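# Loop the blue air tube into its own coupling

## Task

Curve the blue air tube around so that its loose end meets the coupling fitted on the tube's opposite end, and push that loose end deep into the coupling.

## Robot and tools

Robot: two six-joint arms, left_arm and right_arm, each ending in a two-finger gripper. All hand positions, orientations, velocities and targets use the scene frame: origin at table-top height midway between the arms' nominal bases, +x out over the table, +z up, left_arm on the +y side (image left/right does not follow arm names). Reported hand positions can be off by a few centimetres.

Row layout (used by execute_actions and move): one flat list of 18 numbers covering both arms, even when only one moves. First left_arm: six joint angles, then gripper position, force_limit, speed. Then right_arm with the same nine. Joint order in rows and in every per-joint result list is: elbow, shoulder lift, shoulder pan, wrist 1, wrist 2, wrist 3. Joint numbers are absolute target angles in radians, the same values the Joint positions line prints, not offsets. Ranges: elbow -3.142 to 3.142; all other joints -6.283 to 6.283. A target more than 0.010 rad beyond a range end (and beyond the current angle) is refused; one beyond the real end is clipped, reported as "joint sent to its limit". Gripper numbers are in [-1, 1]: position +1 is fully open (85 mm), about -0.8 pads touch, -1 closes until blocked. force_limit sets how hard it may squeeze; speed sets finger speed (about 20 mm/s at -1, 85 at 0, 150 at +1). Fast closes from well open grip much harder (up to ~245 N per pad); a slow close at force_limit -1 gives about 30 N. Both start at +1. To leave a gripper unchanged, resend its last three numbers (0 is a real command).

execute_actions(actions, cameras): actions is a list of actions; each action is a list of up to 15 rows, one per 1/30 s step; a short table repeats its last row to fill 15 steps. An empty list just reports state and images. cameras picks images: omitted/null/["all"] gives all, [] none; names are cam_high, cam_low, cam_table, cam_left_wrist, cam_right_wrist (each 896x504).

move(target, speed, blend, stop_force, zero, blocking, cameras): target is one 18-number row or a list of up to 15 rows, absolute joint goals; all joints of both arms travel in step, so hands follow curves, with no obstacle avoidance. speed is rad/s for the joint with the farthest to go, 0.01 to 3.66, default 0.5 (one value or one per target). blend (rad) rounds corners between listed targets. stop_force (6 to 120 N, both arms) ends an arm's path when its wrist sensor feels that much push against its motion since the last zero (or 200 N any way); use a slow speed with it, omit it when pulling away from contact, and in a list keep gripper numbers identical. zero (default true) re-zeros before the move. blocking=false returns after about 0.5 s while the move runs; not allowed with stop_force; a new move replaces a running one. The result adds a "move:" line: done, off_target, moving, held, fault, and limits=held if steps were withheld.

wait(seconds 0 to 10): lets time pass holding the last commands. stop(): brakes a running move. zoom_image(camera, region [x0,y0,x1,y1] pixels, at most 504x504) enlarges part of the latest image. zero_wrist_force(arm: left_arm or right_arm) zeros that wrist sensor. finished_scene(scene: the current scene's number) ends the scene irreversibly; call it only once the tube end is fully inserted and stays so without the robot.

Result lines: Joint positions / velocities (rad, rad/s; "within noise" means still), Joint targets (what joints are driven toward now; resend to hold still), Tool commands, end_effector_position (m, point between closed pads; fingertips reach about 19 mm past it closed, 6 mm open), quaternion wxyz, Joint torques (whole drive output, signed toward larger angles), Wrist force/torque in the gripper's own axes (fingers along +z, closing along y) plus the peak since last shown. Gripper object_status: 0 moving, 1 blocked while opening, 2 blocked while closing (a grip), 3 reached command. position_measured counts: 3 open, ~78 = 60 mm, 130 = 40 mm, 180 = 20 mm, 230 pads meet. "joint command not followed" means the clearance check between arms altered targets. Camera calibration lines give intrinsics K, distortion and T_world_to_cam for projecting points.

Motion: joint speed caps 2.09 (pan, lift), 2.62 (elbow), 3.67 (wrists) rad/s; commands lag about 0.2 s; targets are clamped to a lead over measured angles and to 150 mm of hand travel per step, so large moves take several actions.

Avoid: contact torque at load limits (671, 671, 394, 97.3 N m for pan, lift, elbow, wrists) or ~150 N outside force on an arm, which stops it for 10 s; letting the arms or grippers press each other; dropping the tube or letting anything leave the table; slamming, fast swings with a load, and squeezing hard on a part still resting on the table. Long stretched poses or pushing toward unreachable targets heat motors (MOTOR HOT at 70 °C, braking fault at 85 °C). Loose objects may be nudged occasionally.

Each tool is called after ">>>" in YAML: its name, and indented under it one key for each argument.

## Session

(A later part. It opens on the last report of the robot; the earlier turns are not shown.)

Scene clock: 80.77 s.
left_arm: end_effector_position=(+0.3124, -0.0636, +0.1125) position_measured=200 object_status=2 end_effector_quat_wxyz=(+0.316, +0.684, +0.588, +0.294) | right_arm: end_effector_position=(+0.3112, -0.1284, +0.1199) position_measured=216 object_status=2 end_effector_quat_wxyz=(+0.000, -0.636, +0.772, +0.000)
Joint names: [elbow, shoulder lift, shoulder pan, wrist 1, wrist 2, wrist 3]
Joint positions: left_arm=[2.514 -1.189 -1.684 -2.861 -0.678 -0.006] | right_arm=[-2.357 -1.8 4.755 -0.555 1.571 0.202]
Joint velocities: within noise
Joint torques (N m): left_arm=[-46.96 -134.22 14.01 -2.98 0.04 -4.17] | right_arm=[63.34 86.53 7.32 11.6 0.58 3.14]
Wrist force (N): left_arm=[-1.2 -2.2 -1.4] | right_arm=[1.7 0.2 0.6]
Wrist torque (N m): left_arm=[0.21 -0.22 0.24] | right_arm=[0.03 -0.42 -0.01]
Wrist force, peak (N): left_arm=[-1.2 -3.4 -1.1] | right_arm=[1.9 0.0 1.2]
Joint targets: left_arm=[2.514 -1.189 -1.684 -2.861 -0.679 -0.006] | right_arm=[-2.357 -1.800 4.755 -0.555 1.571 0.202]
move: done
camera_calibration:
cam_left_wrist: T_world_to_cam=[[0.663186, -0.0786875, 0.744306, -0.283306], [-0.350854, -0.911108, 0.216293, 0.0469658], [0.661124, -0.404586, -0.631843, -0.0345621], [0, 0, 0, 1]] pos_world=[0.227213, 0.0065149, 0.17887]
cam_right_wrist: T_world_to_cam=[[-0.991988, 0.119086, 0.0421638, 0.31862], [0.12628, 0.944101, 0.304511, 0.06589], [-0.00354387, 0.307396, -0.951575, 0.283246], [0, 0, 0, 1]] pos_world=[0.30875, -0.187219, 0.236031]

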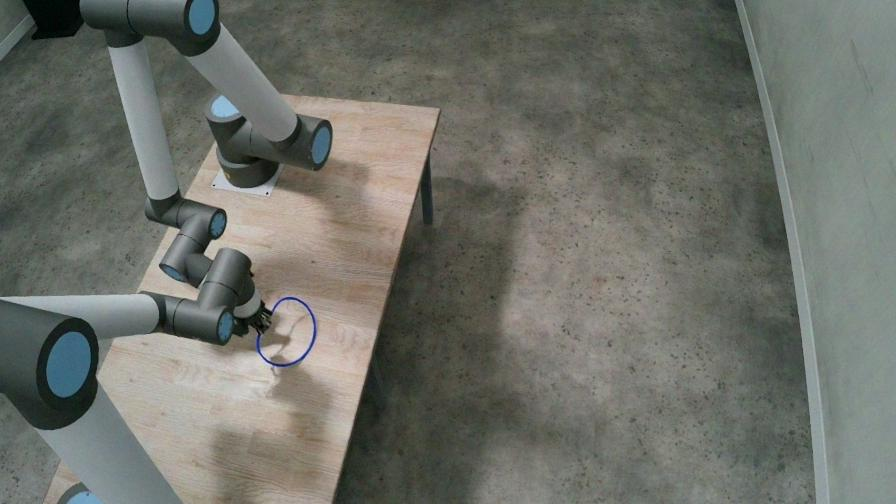

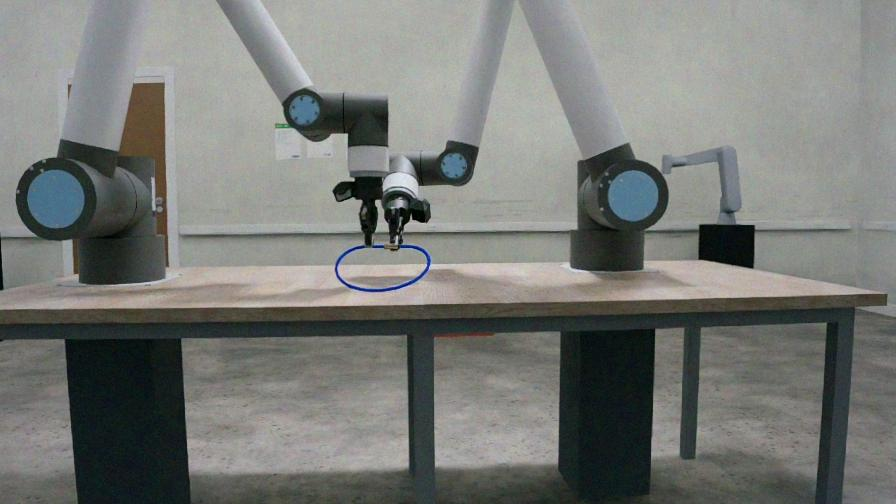

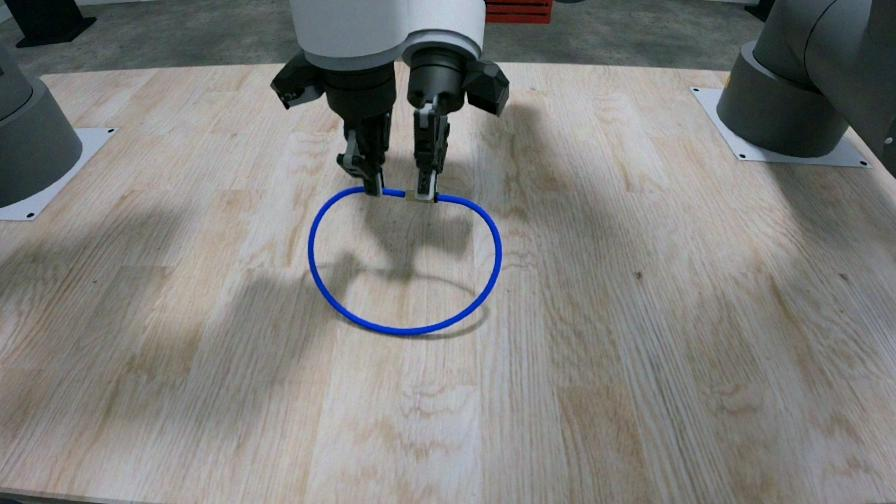

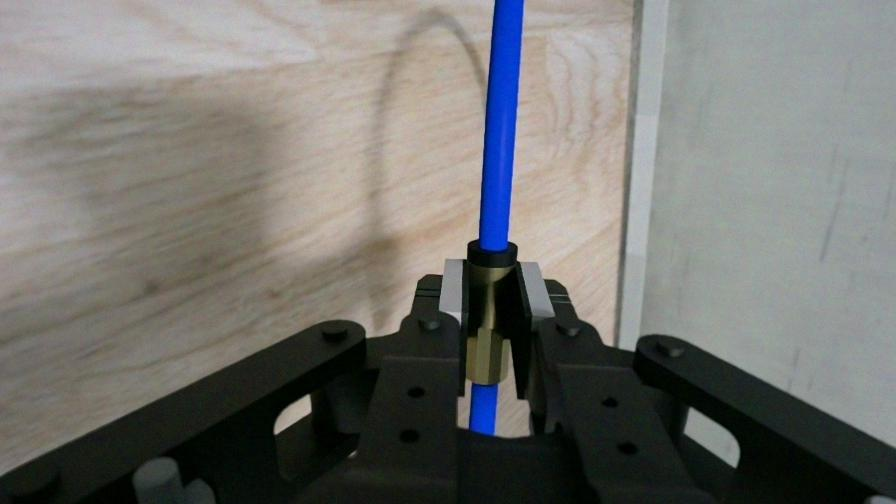

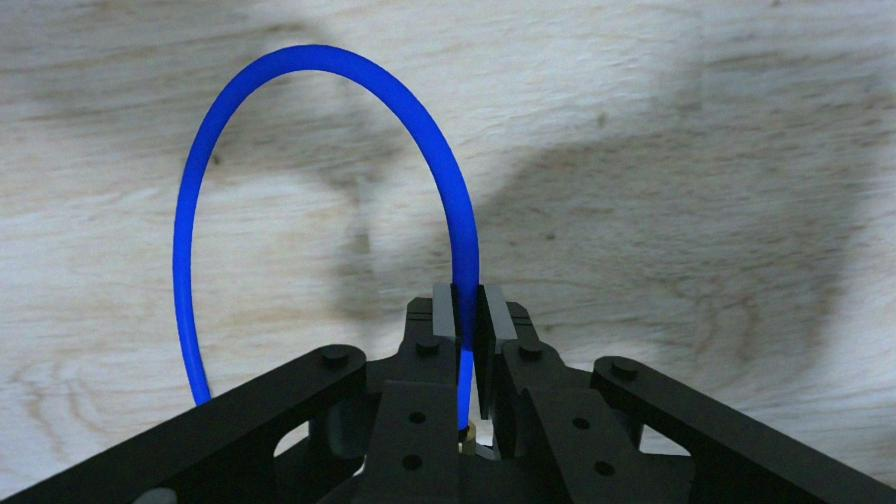

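>>> move:
  target: [2.4925,-1.1809,-1.6835,-2.8474,-0.6787,-0.006,-1,0.8,-0.8,-2.3574,-1.7998,4.7550,-0.5552,1.5708,0.2016,-1,0.2,-0.8]
  speed: 0.01
  stop_force: 15

>>> zoom_image:
  camera: "cam_low"
  region: [350, 232, 420, 262]

>>> zoom_image:
  camera: "cam_table"
  region: [350, 170, 480, 230]

>>> zoom_image:
  camera: "cam_right_wrist"
  region: [400, 320, 540, 480]

>>> zoom_image:
  camera: "cam_left_wrist"
  region: [400, 300, 580, 470]

Scene clock: 88.07 s.
left_arm: end_effector_position=(+0.3102, -0.0793, +0.1124) position_measured=200 object_status=2 end_effector_quat_wxyz=(+0.316, +0.684, +0.588, +0.294) | right_arm: end_effector_position=(+0.3112, -0.1284, +0.1199) position_measured=216 object_status=2 end_effector_quat_wxyz=(+0.000, -0.636, +0.772, +0.000)
Joint names: [elbow, shoulder lift, shoulder pan, wrist 1, wrist 2, wrist 3]
Joint positions: left_arm=[2.492 -1.181 -1.683 -2.847 -0.679 -0.006] | right_arm=[-2.357 -1.8 4.755 -0.555 1.571 0.202]
Joint velocities: within noise
Joint torques (N m): left_arm=[-55.05 -81.98 6.48 -5.73 1.62 -3.81] | right_arm=[66.89 89.25 7.37 9.82 -0.27 2.65]
Wrist force (N): left_arm=[7.8 -4.5 -5.1] | right_arm=[9.9 -4.9 3.3]
Wrist torque (N m): left_arm=[0.13 -0.29 0.30] | right_arm=[0.07 -0.17 0.08]
Wrist force, peak (N): left_arm=[8.4 -3.4 -6.2] | right_arm=[10.5 -4.9 3.8]
Joint targets: left_arm=[2.493 -1.181 -1.684 -2.847 -0.679 -0.006] | right_arm=[-2.357 -1.800 4.755 -0.555 1.571 0.202]
move: done
camera_calibration:
cam_left_wrist: T_world_to_cam=[[0.66338, -0.0786593, 0.744137, -0.283104], [-0.350702, -0.911159, 0.216328, 0.0317573], [0.661011, -0.404478, -0.632031, -0.0394395], [0, 0, 0, 1]] pos_world=[0.225013, -0.00928514, 0.178871]
cam_right_wrist: T_world_to_cam=[[-0.991988, 0.119086, 0.0421638, 0.31862], [0.12628, 0.944101, 0.304511, 0.06589], [-0.00354387, 0.307396, -0.951575, 0.283246], [0, 0, 0, 1]] pos_world=[0.30875, -0.187219, 0.236031]

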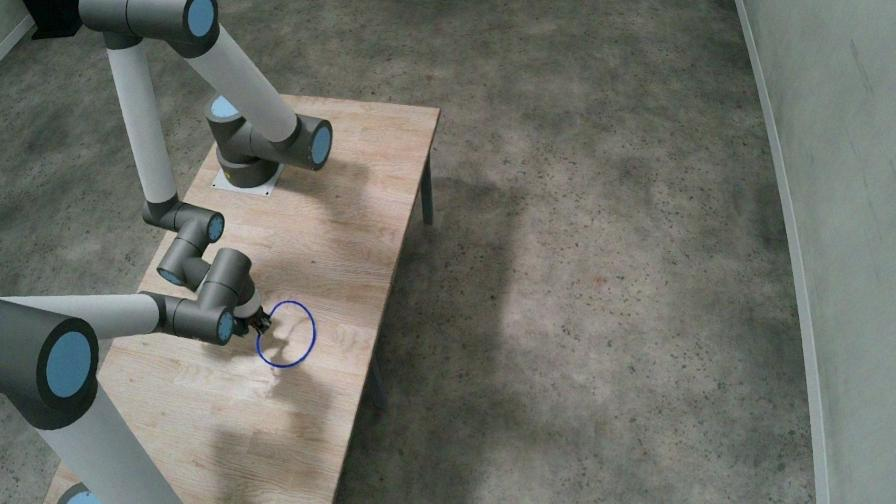

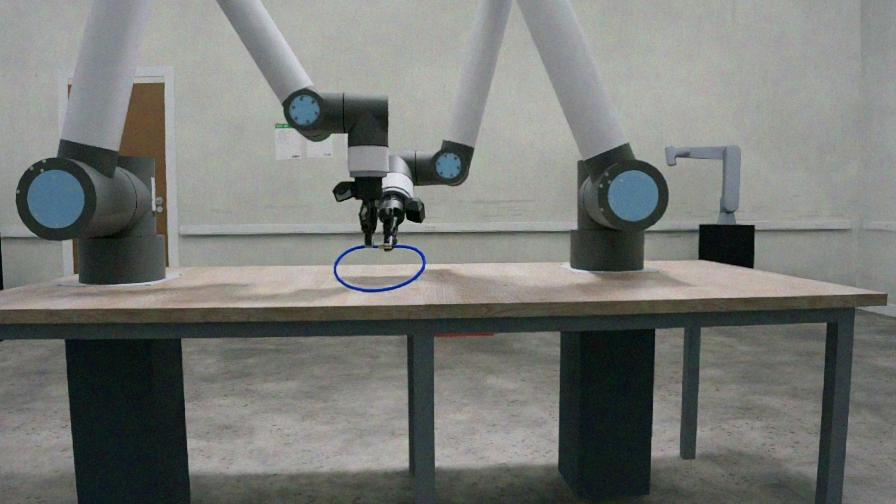

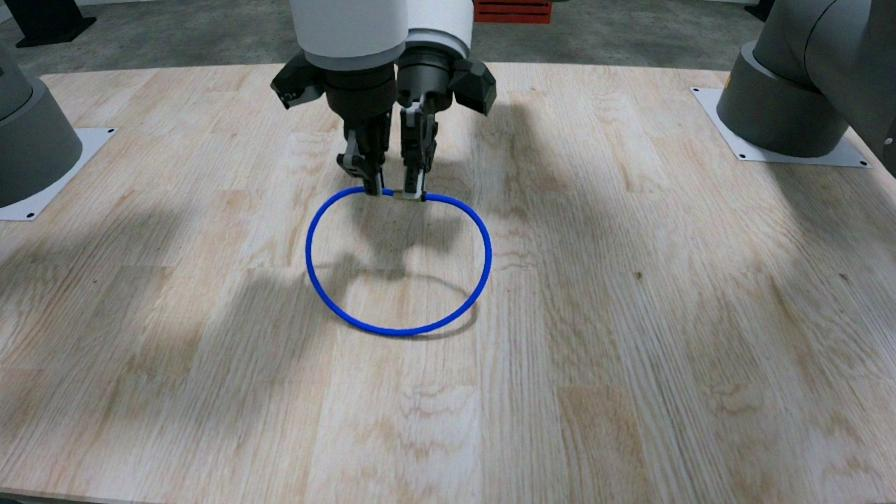

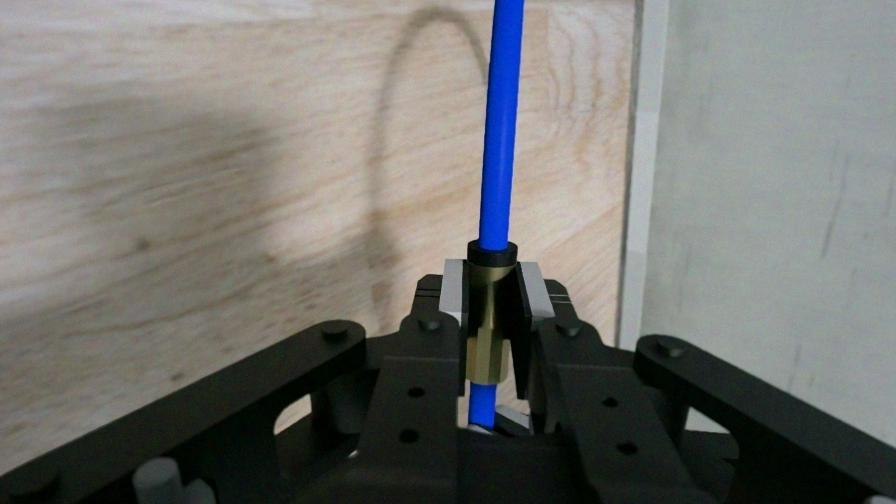

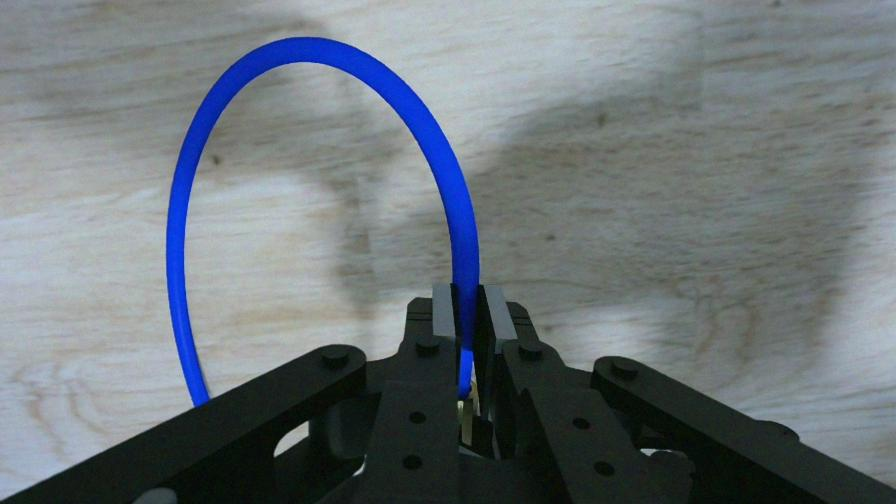

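Scaled by 7.200 from the camera's 896x504 image, which has a finer 1280x720 frame.

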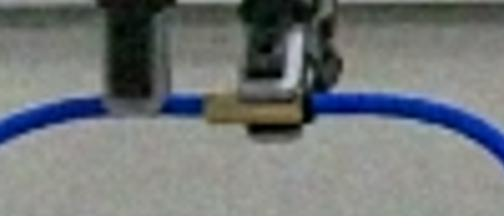

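Scaled by 3.877 from the camera's 896x504 image, which has a finer 1280x720 frame.

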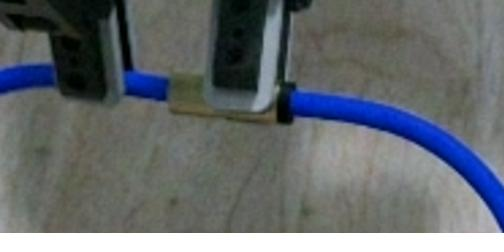

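Scaled by 3.150 from the camera's 896x504 image, which has a finer 1280x720 frame.

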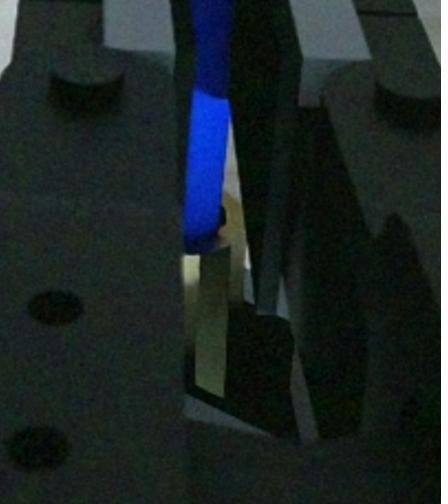

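Scaled by 2.800 from the camera's 896x504 image, which has a finer 1280x720 frame.

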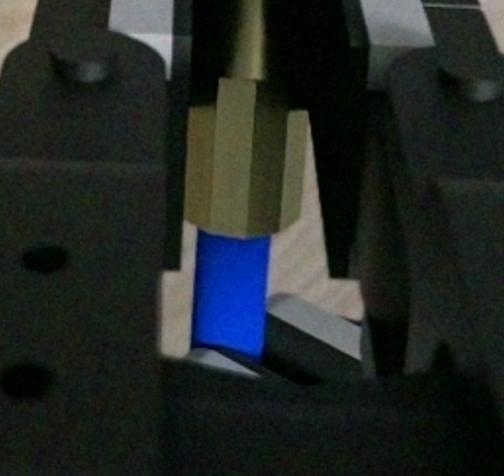

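>>> move:
  target: [2.4813,-1.1770,-1.6835,-2.8401,-0.6787,-0.006,-1,0.8,-0.8,-2.3574,-1.7998,4.7550,-0.5552,1.5708,0.2016,-1,0.2,-0.8]
  speed: 0.01
  stop_force: 45
  zero: false

>>> zoom_image:
  camera: "cam_low"
  region: [350, 232, 420, 262]

>>> zoom_image:
  camera: "cam_left_wrist"
  region: [400, 300, 580, 470]

Scene clock: 93.10 s.
left_arm: end_effector_position=(+0.3094, -0.0851, +0.1124) position_measured=200 object_status=2 end_effector_quat_wxyz=(+0.316, +0.684, +0.588, +0.294) | right_arm: end_effector_position=(+0.3112, -0.1284, +0.1199) position_measured=216 object_status=2 end_effector_quat_wxyz=(+0.000, -0.636, +0.772, +0.000)
Joint names: [elbow, shoulder lift, shoulder pan, wrist 1, wrist 2, wrist 3]
Joint positions: left_arm=[2.484 -1.178 -1.683 -2.842 -0.679 -0.006] | right_arm=[-2.357 -1.8 4.755 -0.555 1.571 0.202]
Joint velocities: within noise
Joint torques (N m): left_arm=[-52.73 -142.82 -26.85 -24.21 2.62 -3.5] | right_arm=[113.68 92.33 5.85 29.96 -0.09 2.6]
Wrist force (N): left_arm=[42.6 -3.1 -0.1] | right_arm=[44.3 -1.7 -0.5]
Wrist torque (N m): left_arm=[0.17 0.45 0.29] | right_arm=[0.03 0.57 0.04]
Wrist force, peak (N): left_arm=[45.6 -4.5 1.5] | right_arm=[47.9 -1.9 -1.1]
Joint targets: left_arm=[2.484 -1.178 -1.683 -2.842 -0.679 -0.006] | right_arm=[-2.357 -1.800 4.755 -0.555 1.571 0.202]
move: contact (left_arm)
camera_calibration:
cam_left_wrist: T_world_to_cam=[[0.663325, -0.0788675, 0.744164, -0.28295], [-0.350626, -0.911276, 0.215959, 0.026261], [0.661106, -0.404174, -0.632125, -0.0413197], [0, 0, 0, 1]] pos_world=[0.224212, -0.015085, 0.178771]
cam_right_wrist: T_world_to_cam=[[-0.991988, 0.119086, 0.0421638, 0.318608], [0.12628, 0.944101, 0.304511, 0.0657956], [-0.00354387, 0.307396, -0.951575, 0.283215], [0, 0, 0, 1]] pos_world=[0.30875, -0.187119, 0.236031]

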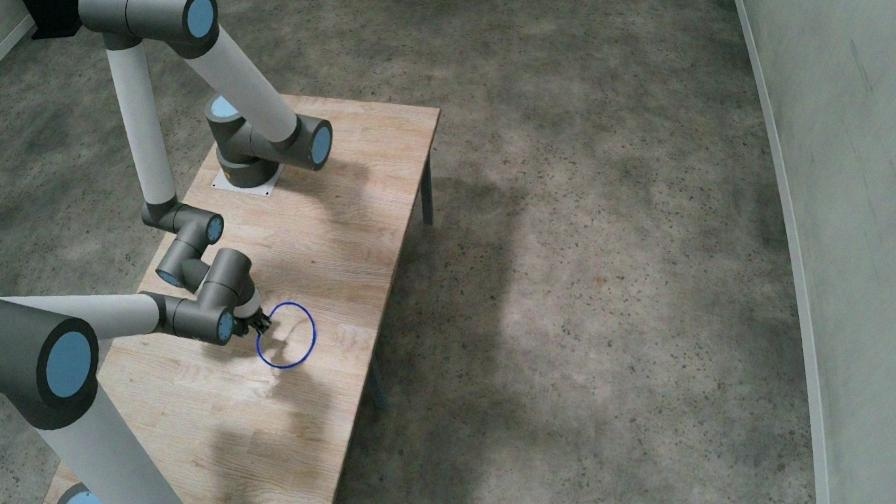

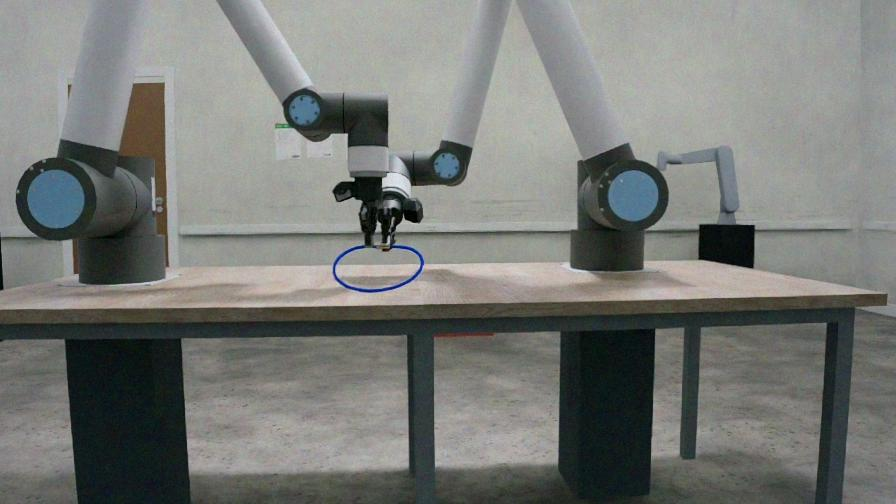

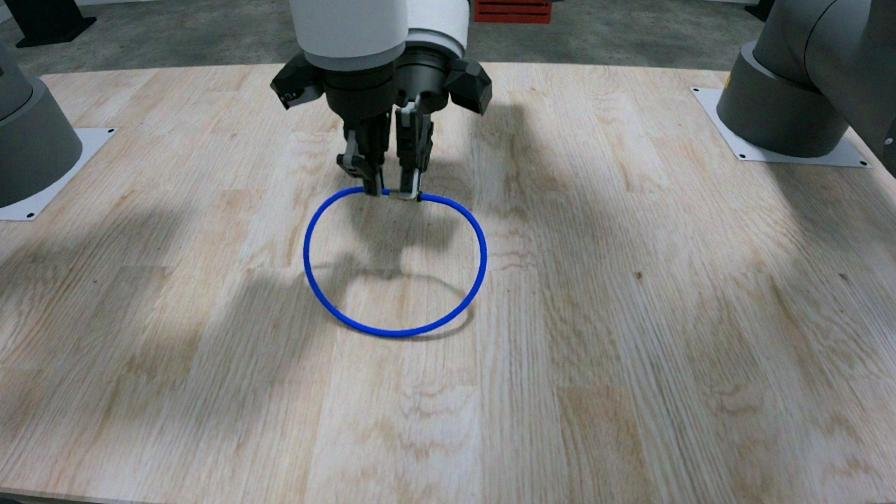

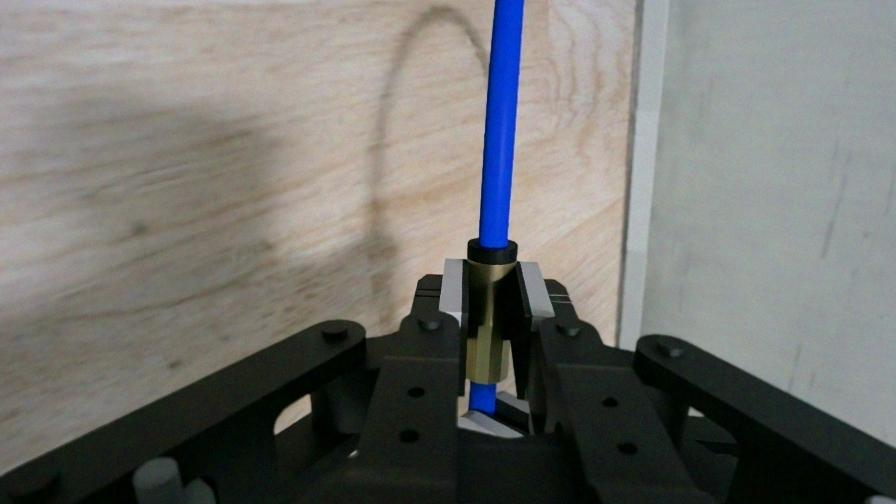

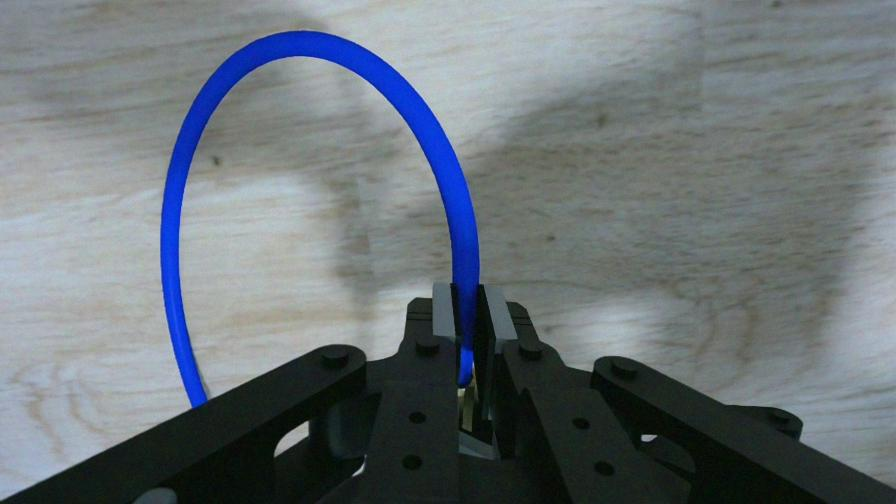

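Scaled by 7.200 from the camera's 896x504 image, which has a finer 1280x720 frame.

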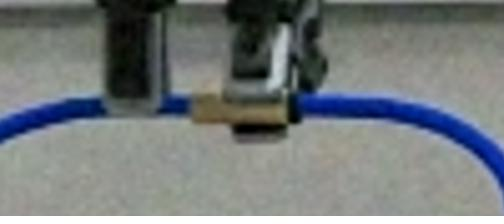

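Scaled by 2.800 from the camera's 896x504 image, which has a finer 1280x720 frame.

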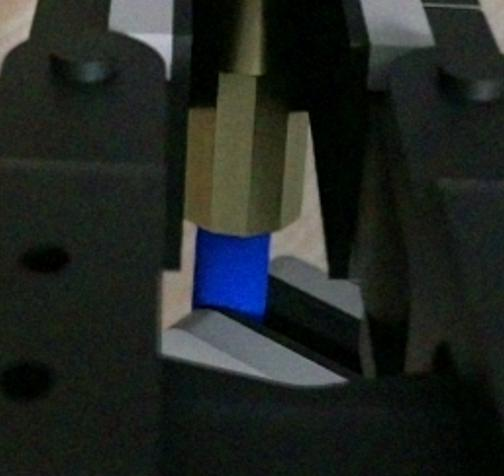

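>>> move:
  target:
    - [2.4869,-1.1790,-1.6835,-2.8438,-0.6787,-0.006,-1,0.8,-0.8,-2.3574,-1.7998,4.7550,-0.5552,1.5708,0.2016,-1,0.2,-0.8]
    - [2.4869,-1.1790,-1.6835,-2.8438,-0.6787,-0.006,0.0,0.8,-0.8,-2.3574,-1.7998,4.7550,-0.5552,1.5708,0.2016,-1,0.2,-0.8]
  speed: 0.01

>>> zoom_image:
  camera: "cam_left_wrist"
  region: [350, 200, 650, 480]

>>> zoom_image:
  camera: "cam_low"
  region: [350, 232, 420, 262]

Scene clock: 100.27 s.
left_arm: end_effector_position=(+0.3096, -0.0834, +0.1125) position_measured=128 object_status=0 end_effector_quat_wxyz=(+0.316, +0.684, +0.588, +0.294) | right_arm: end_effector_position=(+0.3112, -0.1284, +0.1199) position_measured=216 object_status=2 end_effector_quat_wxyz=(+0.000, -0.636, +0.772, +0.000)
Joint names: [elbow, shoulder lift, shoulder pan, wrist 1, wrist 2, wrist 3]
Joint positions: left_arm=[2.487 -1.179 -1.684 -2.844 -0.679 -0.006] | right_arm=[-2.357 -1.8 4.755 -0.555 1.571 0.202]
Joint velocities: within noise
Joint torques (N m): left_arm=[-14.63 -132.03 -0.98 -4.99 2.61 -3.79] | right_arm=[49.43 95.38 3.01 5.24 -0.47 2.53]
Wrist force (N): left_arm=[-2.7 0.2 -2.0] | right_arm=[2.0 0.2 1.1]
Wrist torque (N m): left_arm=[0.55 0.26 0.24] | right_arm=[0.01 -0.30 0.09]
Wrist force, peak (N): left_arm=[43.4 -3.2 0.1] | right_arm=[45.0 -1.9 0.7]
Joint targets: left_arm=[2.487 -1.179 -1.684 -2.844 -0.679 -0.006] | right_arm=[-2.357 -1.800 4.755 -0.555 1.571 0.202]
move: done
camera_calibration:
cam_left_wrist: T_world_to_cam=[[0.663379, -0.0784899, 0.744156, -0.283103], [-0.350677, -0.911125, 0.216511, 0.0277516], [0.661025, -0.404588, -0.631946, -0.0406581], [0, 0, 0, 1]] pos_world=[0.224413, -0.0133853, 0.178971]
cam_right_wrist: T_world_to_cam=[[-0.991988, 0.119086, 0.0421638, 0.31862], [0.12628, 0.944101, 0.304511, 0.06589], [-0.00354387, 0.307396, -0.951575, 0.283246], [0, 0, 0, 1]] pos_world=[0.30875, -0.187219, 0.236031]

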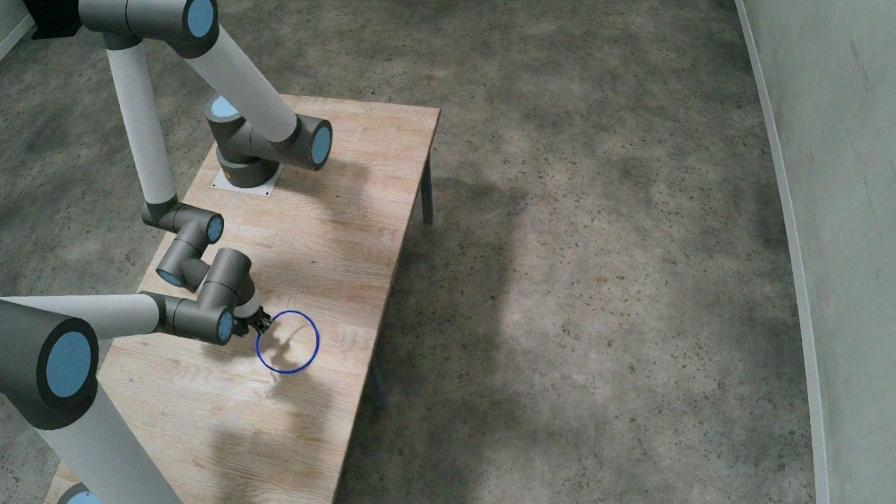

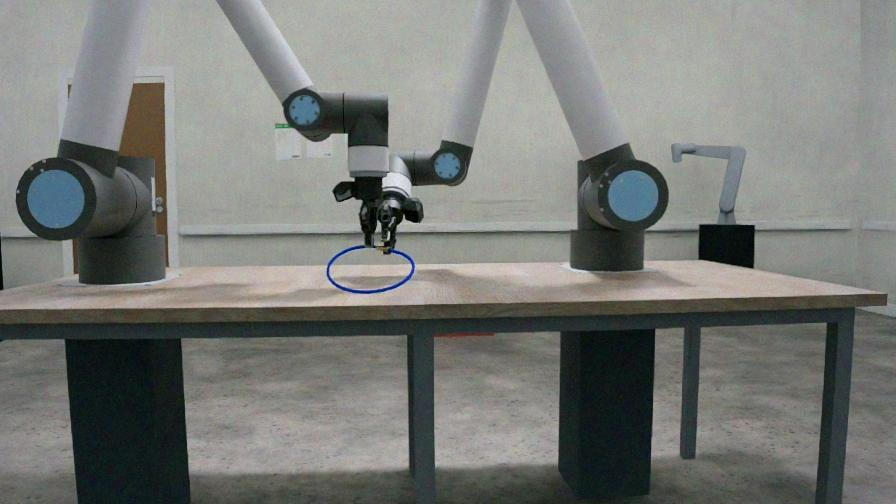

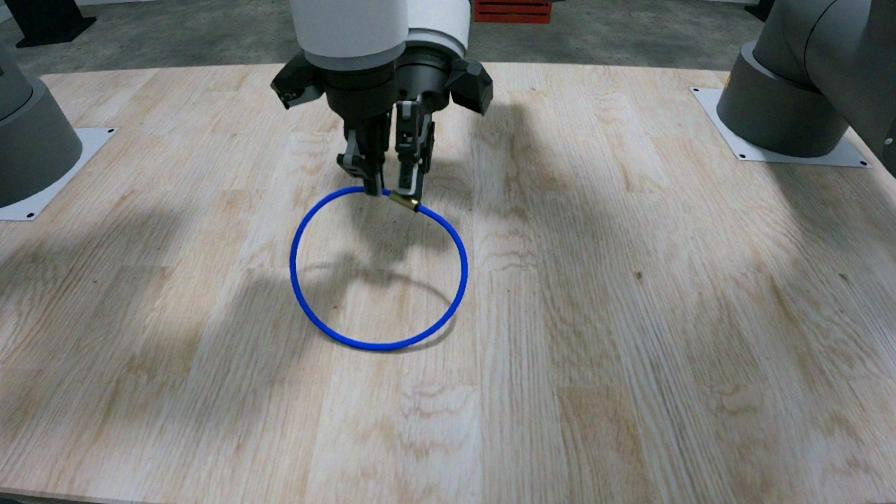

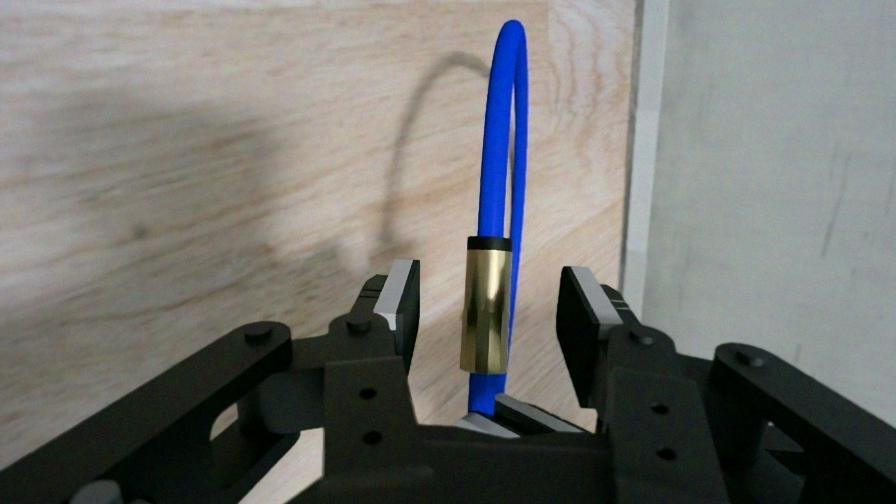

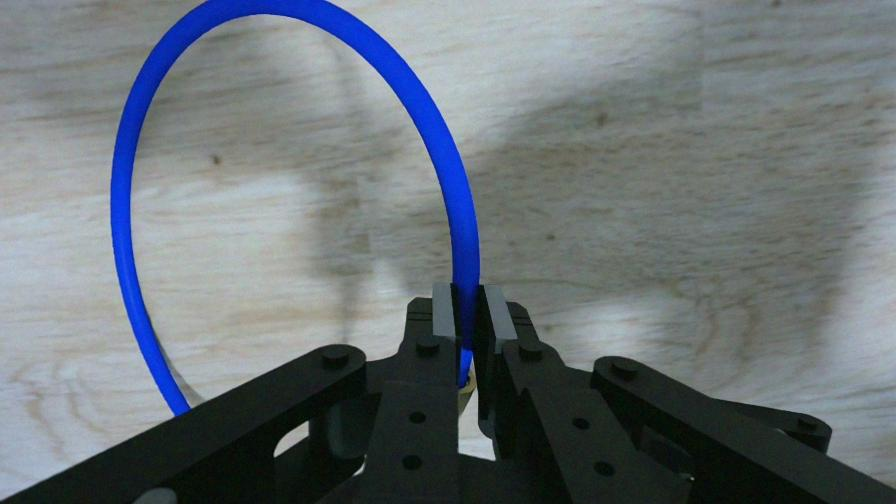

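Scaled by 1.680 from the camera's 896x504 image, which has a finer 1280x720 frame.

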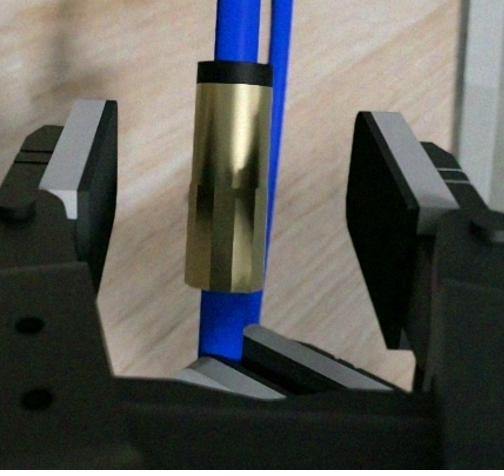

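Scaled by 7.200 from the camera's 896x504 image, which has a finer 1280x720 frame.

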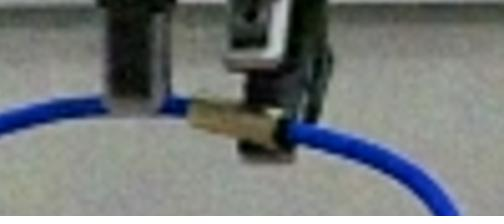

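>>> move:
  target: [2.5918,-1.4013,-1.8535,-2.7263,-0.6787,-0.006,0.0,0.8,-0.8,-2.3574,-1.7998,4.7550,-0.5552,1.5708,0.2016,-1,0.2,-0.8]
  speed: 0.15
  cameras: ["cam_table","cam_low"]

>>> move:
  target: [2.5918,-1.4013,-1.8535,-2.7263,-0.6787,-0.006,0.0,0.8,-0.8,-2.3956,-1.9472,4.7550,-0.3696,1.5708,0.2016,-1,0.2,-0.8]
  speed: 0.12

Scene clock: 104.43 s.
left_arm: end_effector_position=(+0.2124, -0.0371, +0.1924) position_measured=128 object_status=3 end_effector_quat_wxyz=(+0.340, +0.731, +0.528, +0.266) | right_arm: end_effector_position=(+0.3112, -0.1284, +0.1199) position_measured=216 object_status=2 end_effector_quat_wxyz=(+0.000, -0.636, +0.772, +0.000)
Joint names: [elbow, shoulder lift, shoulder pan, wrist 1, wrist 2, wrist 3]
Joint positions: left_arm=[2.592 -1.401 -1.853 -2.726 -0.679 -0.006] | right_arm=[-2.357 -1.8 4.755 -0.555 1.571 0.202]
Joint velocities: within noise
Joint torques (N m): left_arm=[-22.63 -92.42 -21.1 -3.44 3.82 -3.57] | right_arm=[67.09 98 -0.18 10.86 -0.57 1.97]
Wrist force (N): left_arm=[-1.6 -0.2 -2.6] | right_arm=[2.0 0.0 1.2]
Wrist torque (N m): left_arm=[0.33 0.24 0.14] | right_arm=[-0.01 -0.30 0.09]
Wrist force, peak (N): left_arm=[-1.0 -0.7 -3.7] | right_arm=[2.4 0.1 1.4]
Joint targets: left_arm=[2.592 -1.401 -1.854 -2.726 -0.679 -0.006] | right_arm=[-2.357 -1.800 4.755 -0.555 1.571 0.202]
move: done
Images, in order (width x height): cam_low 896x504, cam_table 896x504.

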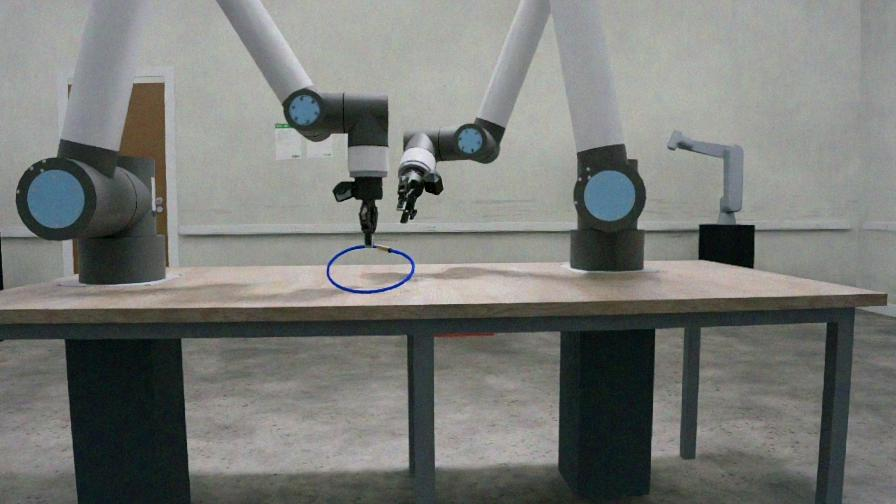

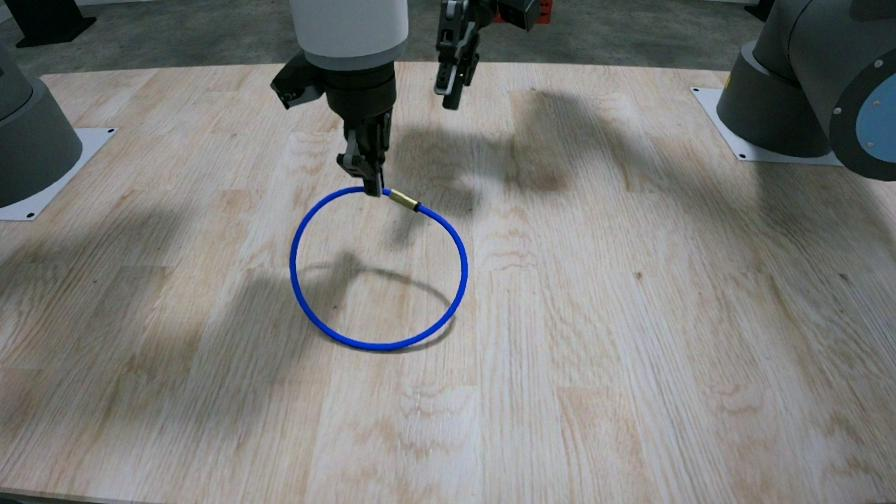

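Scene clock: 106.47 s.
left_arm: end_effector_position=(+0.2123, -0.0370, +0.1925) position_measured=128 object_status=3 end_effector_quat_wxyz=(+0.340, +0.731, +0.528, +0.266) | right_arm: end_effector_position=(+0.3112, -0.1280, +0.0220) position_measured=216 object_status=2 end_effector_quat_wxyz=(+0.000, -0.636, +0.772, +0.000)
Joint names: [elbow, shoulder lift, shoulder pan, wrist 1, wrist 2, wrist 3]
Joint positions: left_arm=[2.592 -1.401 -1.854 -2.726 -0.679 -0.006] | right_arm=[-2.396 -1.947 4.755 -0.37 1.571 0.202]
Joint velocities: within noise
Joint torques (N m): left_arm=[-28.16 -100.21 -21.32 -6.59 4.08 -3.08] | right_arm=[31.9 79.02 1.09 15.1 -0.86 1.96]
Wrist force (N): left_arm=[-1.2 -0.1 -2.7] | right_arm=[6.1 1.1 -10.8]
Wrist torque (N m): left_arm=[0.34 0.17 0.14] | right_arm=[-0.09 -0.54 0.10]
Wrist force, peak (N): left_arm=[-1.8 -0.1 -3.0] | right_arm=[6.1 1.1 -10.8]
Joint targets: left_arm=[2.592 -1.401 -1.854 -2.726 -0.679 -0.006] | right_arm=[-2.396 -1.947 4.755 -0.370 1.571 0.202]
move: done
camera_calibration:
cam_left_wrist: T_world_to_cam=[[0.640507, -0.189794, 0.74413, -0.273692], [-0.499817, -0.838687, 0.216304, 0.0530776], [0.583039, -0.510473, -0.632047, 0.105513], [0, 0, 0, 1]] pos_world=[0.140313, 0.046432, 0.258871]
cam_right_wrist: T_world_to_cam=[[-0.991987, 0.119089, 0.0421803, 0.322698], [0.126289, 0.944061, 0.304629, 0.0952978], [-0.00354278, 0.307515, -0.951537, 0.189981], [0, 0, 0, 1]] pos_world=[0.30875, -0.186819, 0.138132]

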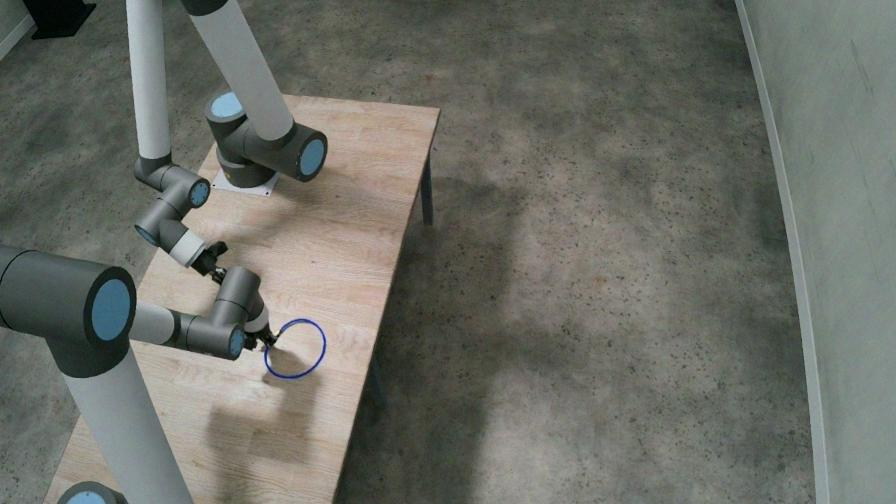

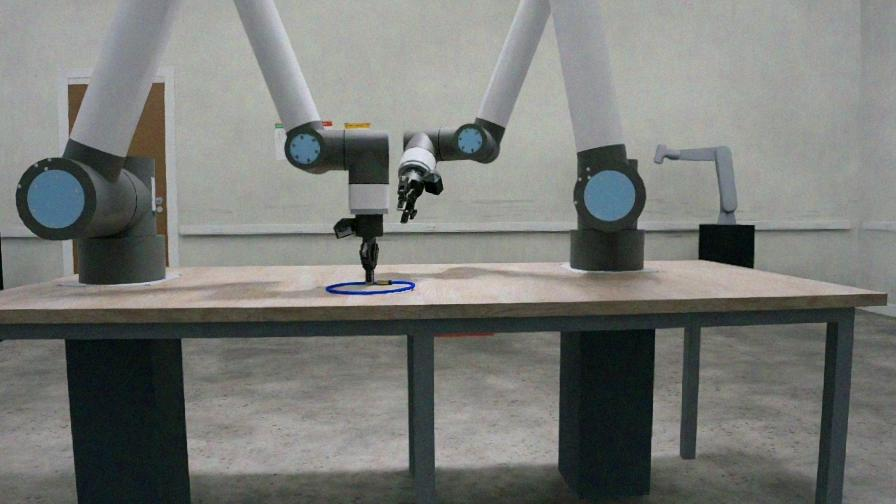

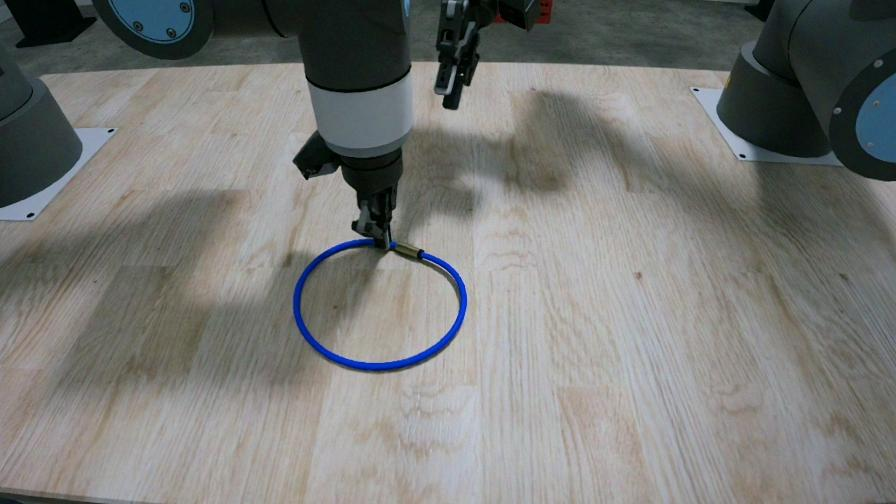

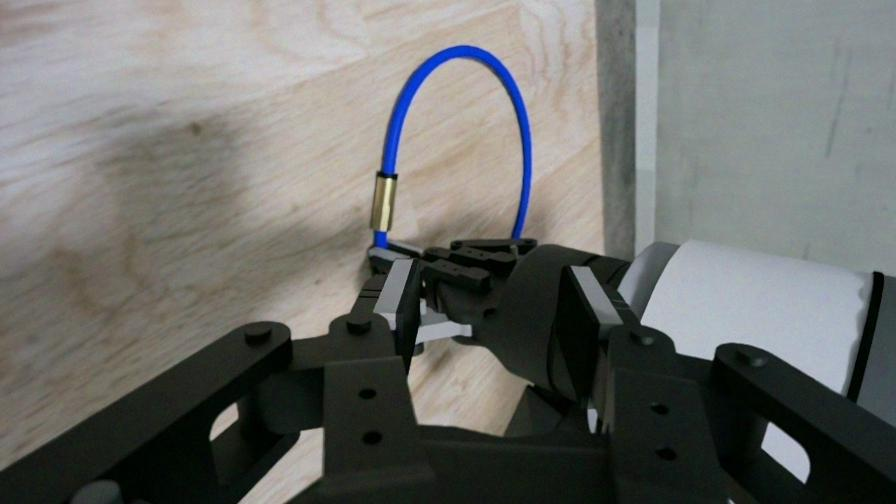

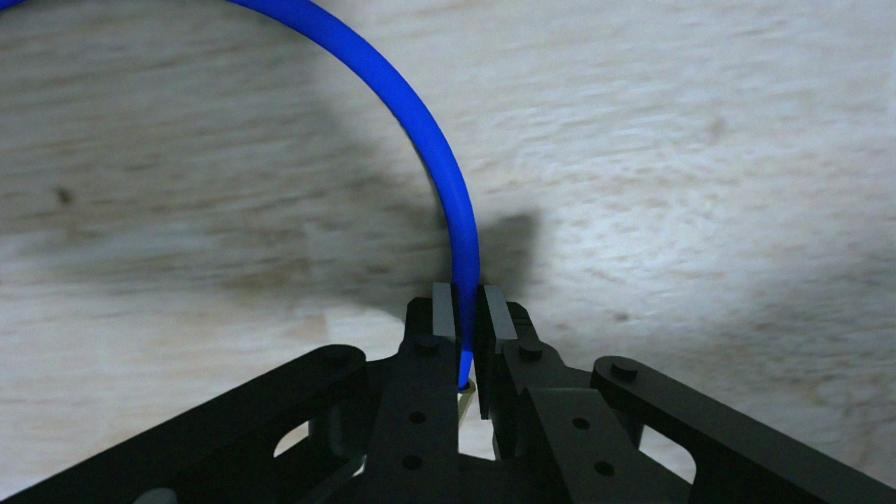

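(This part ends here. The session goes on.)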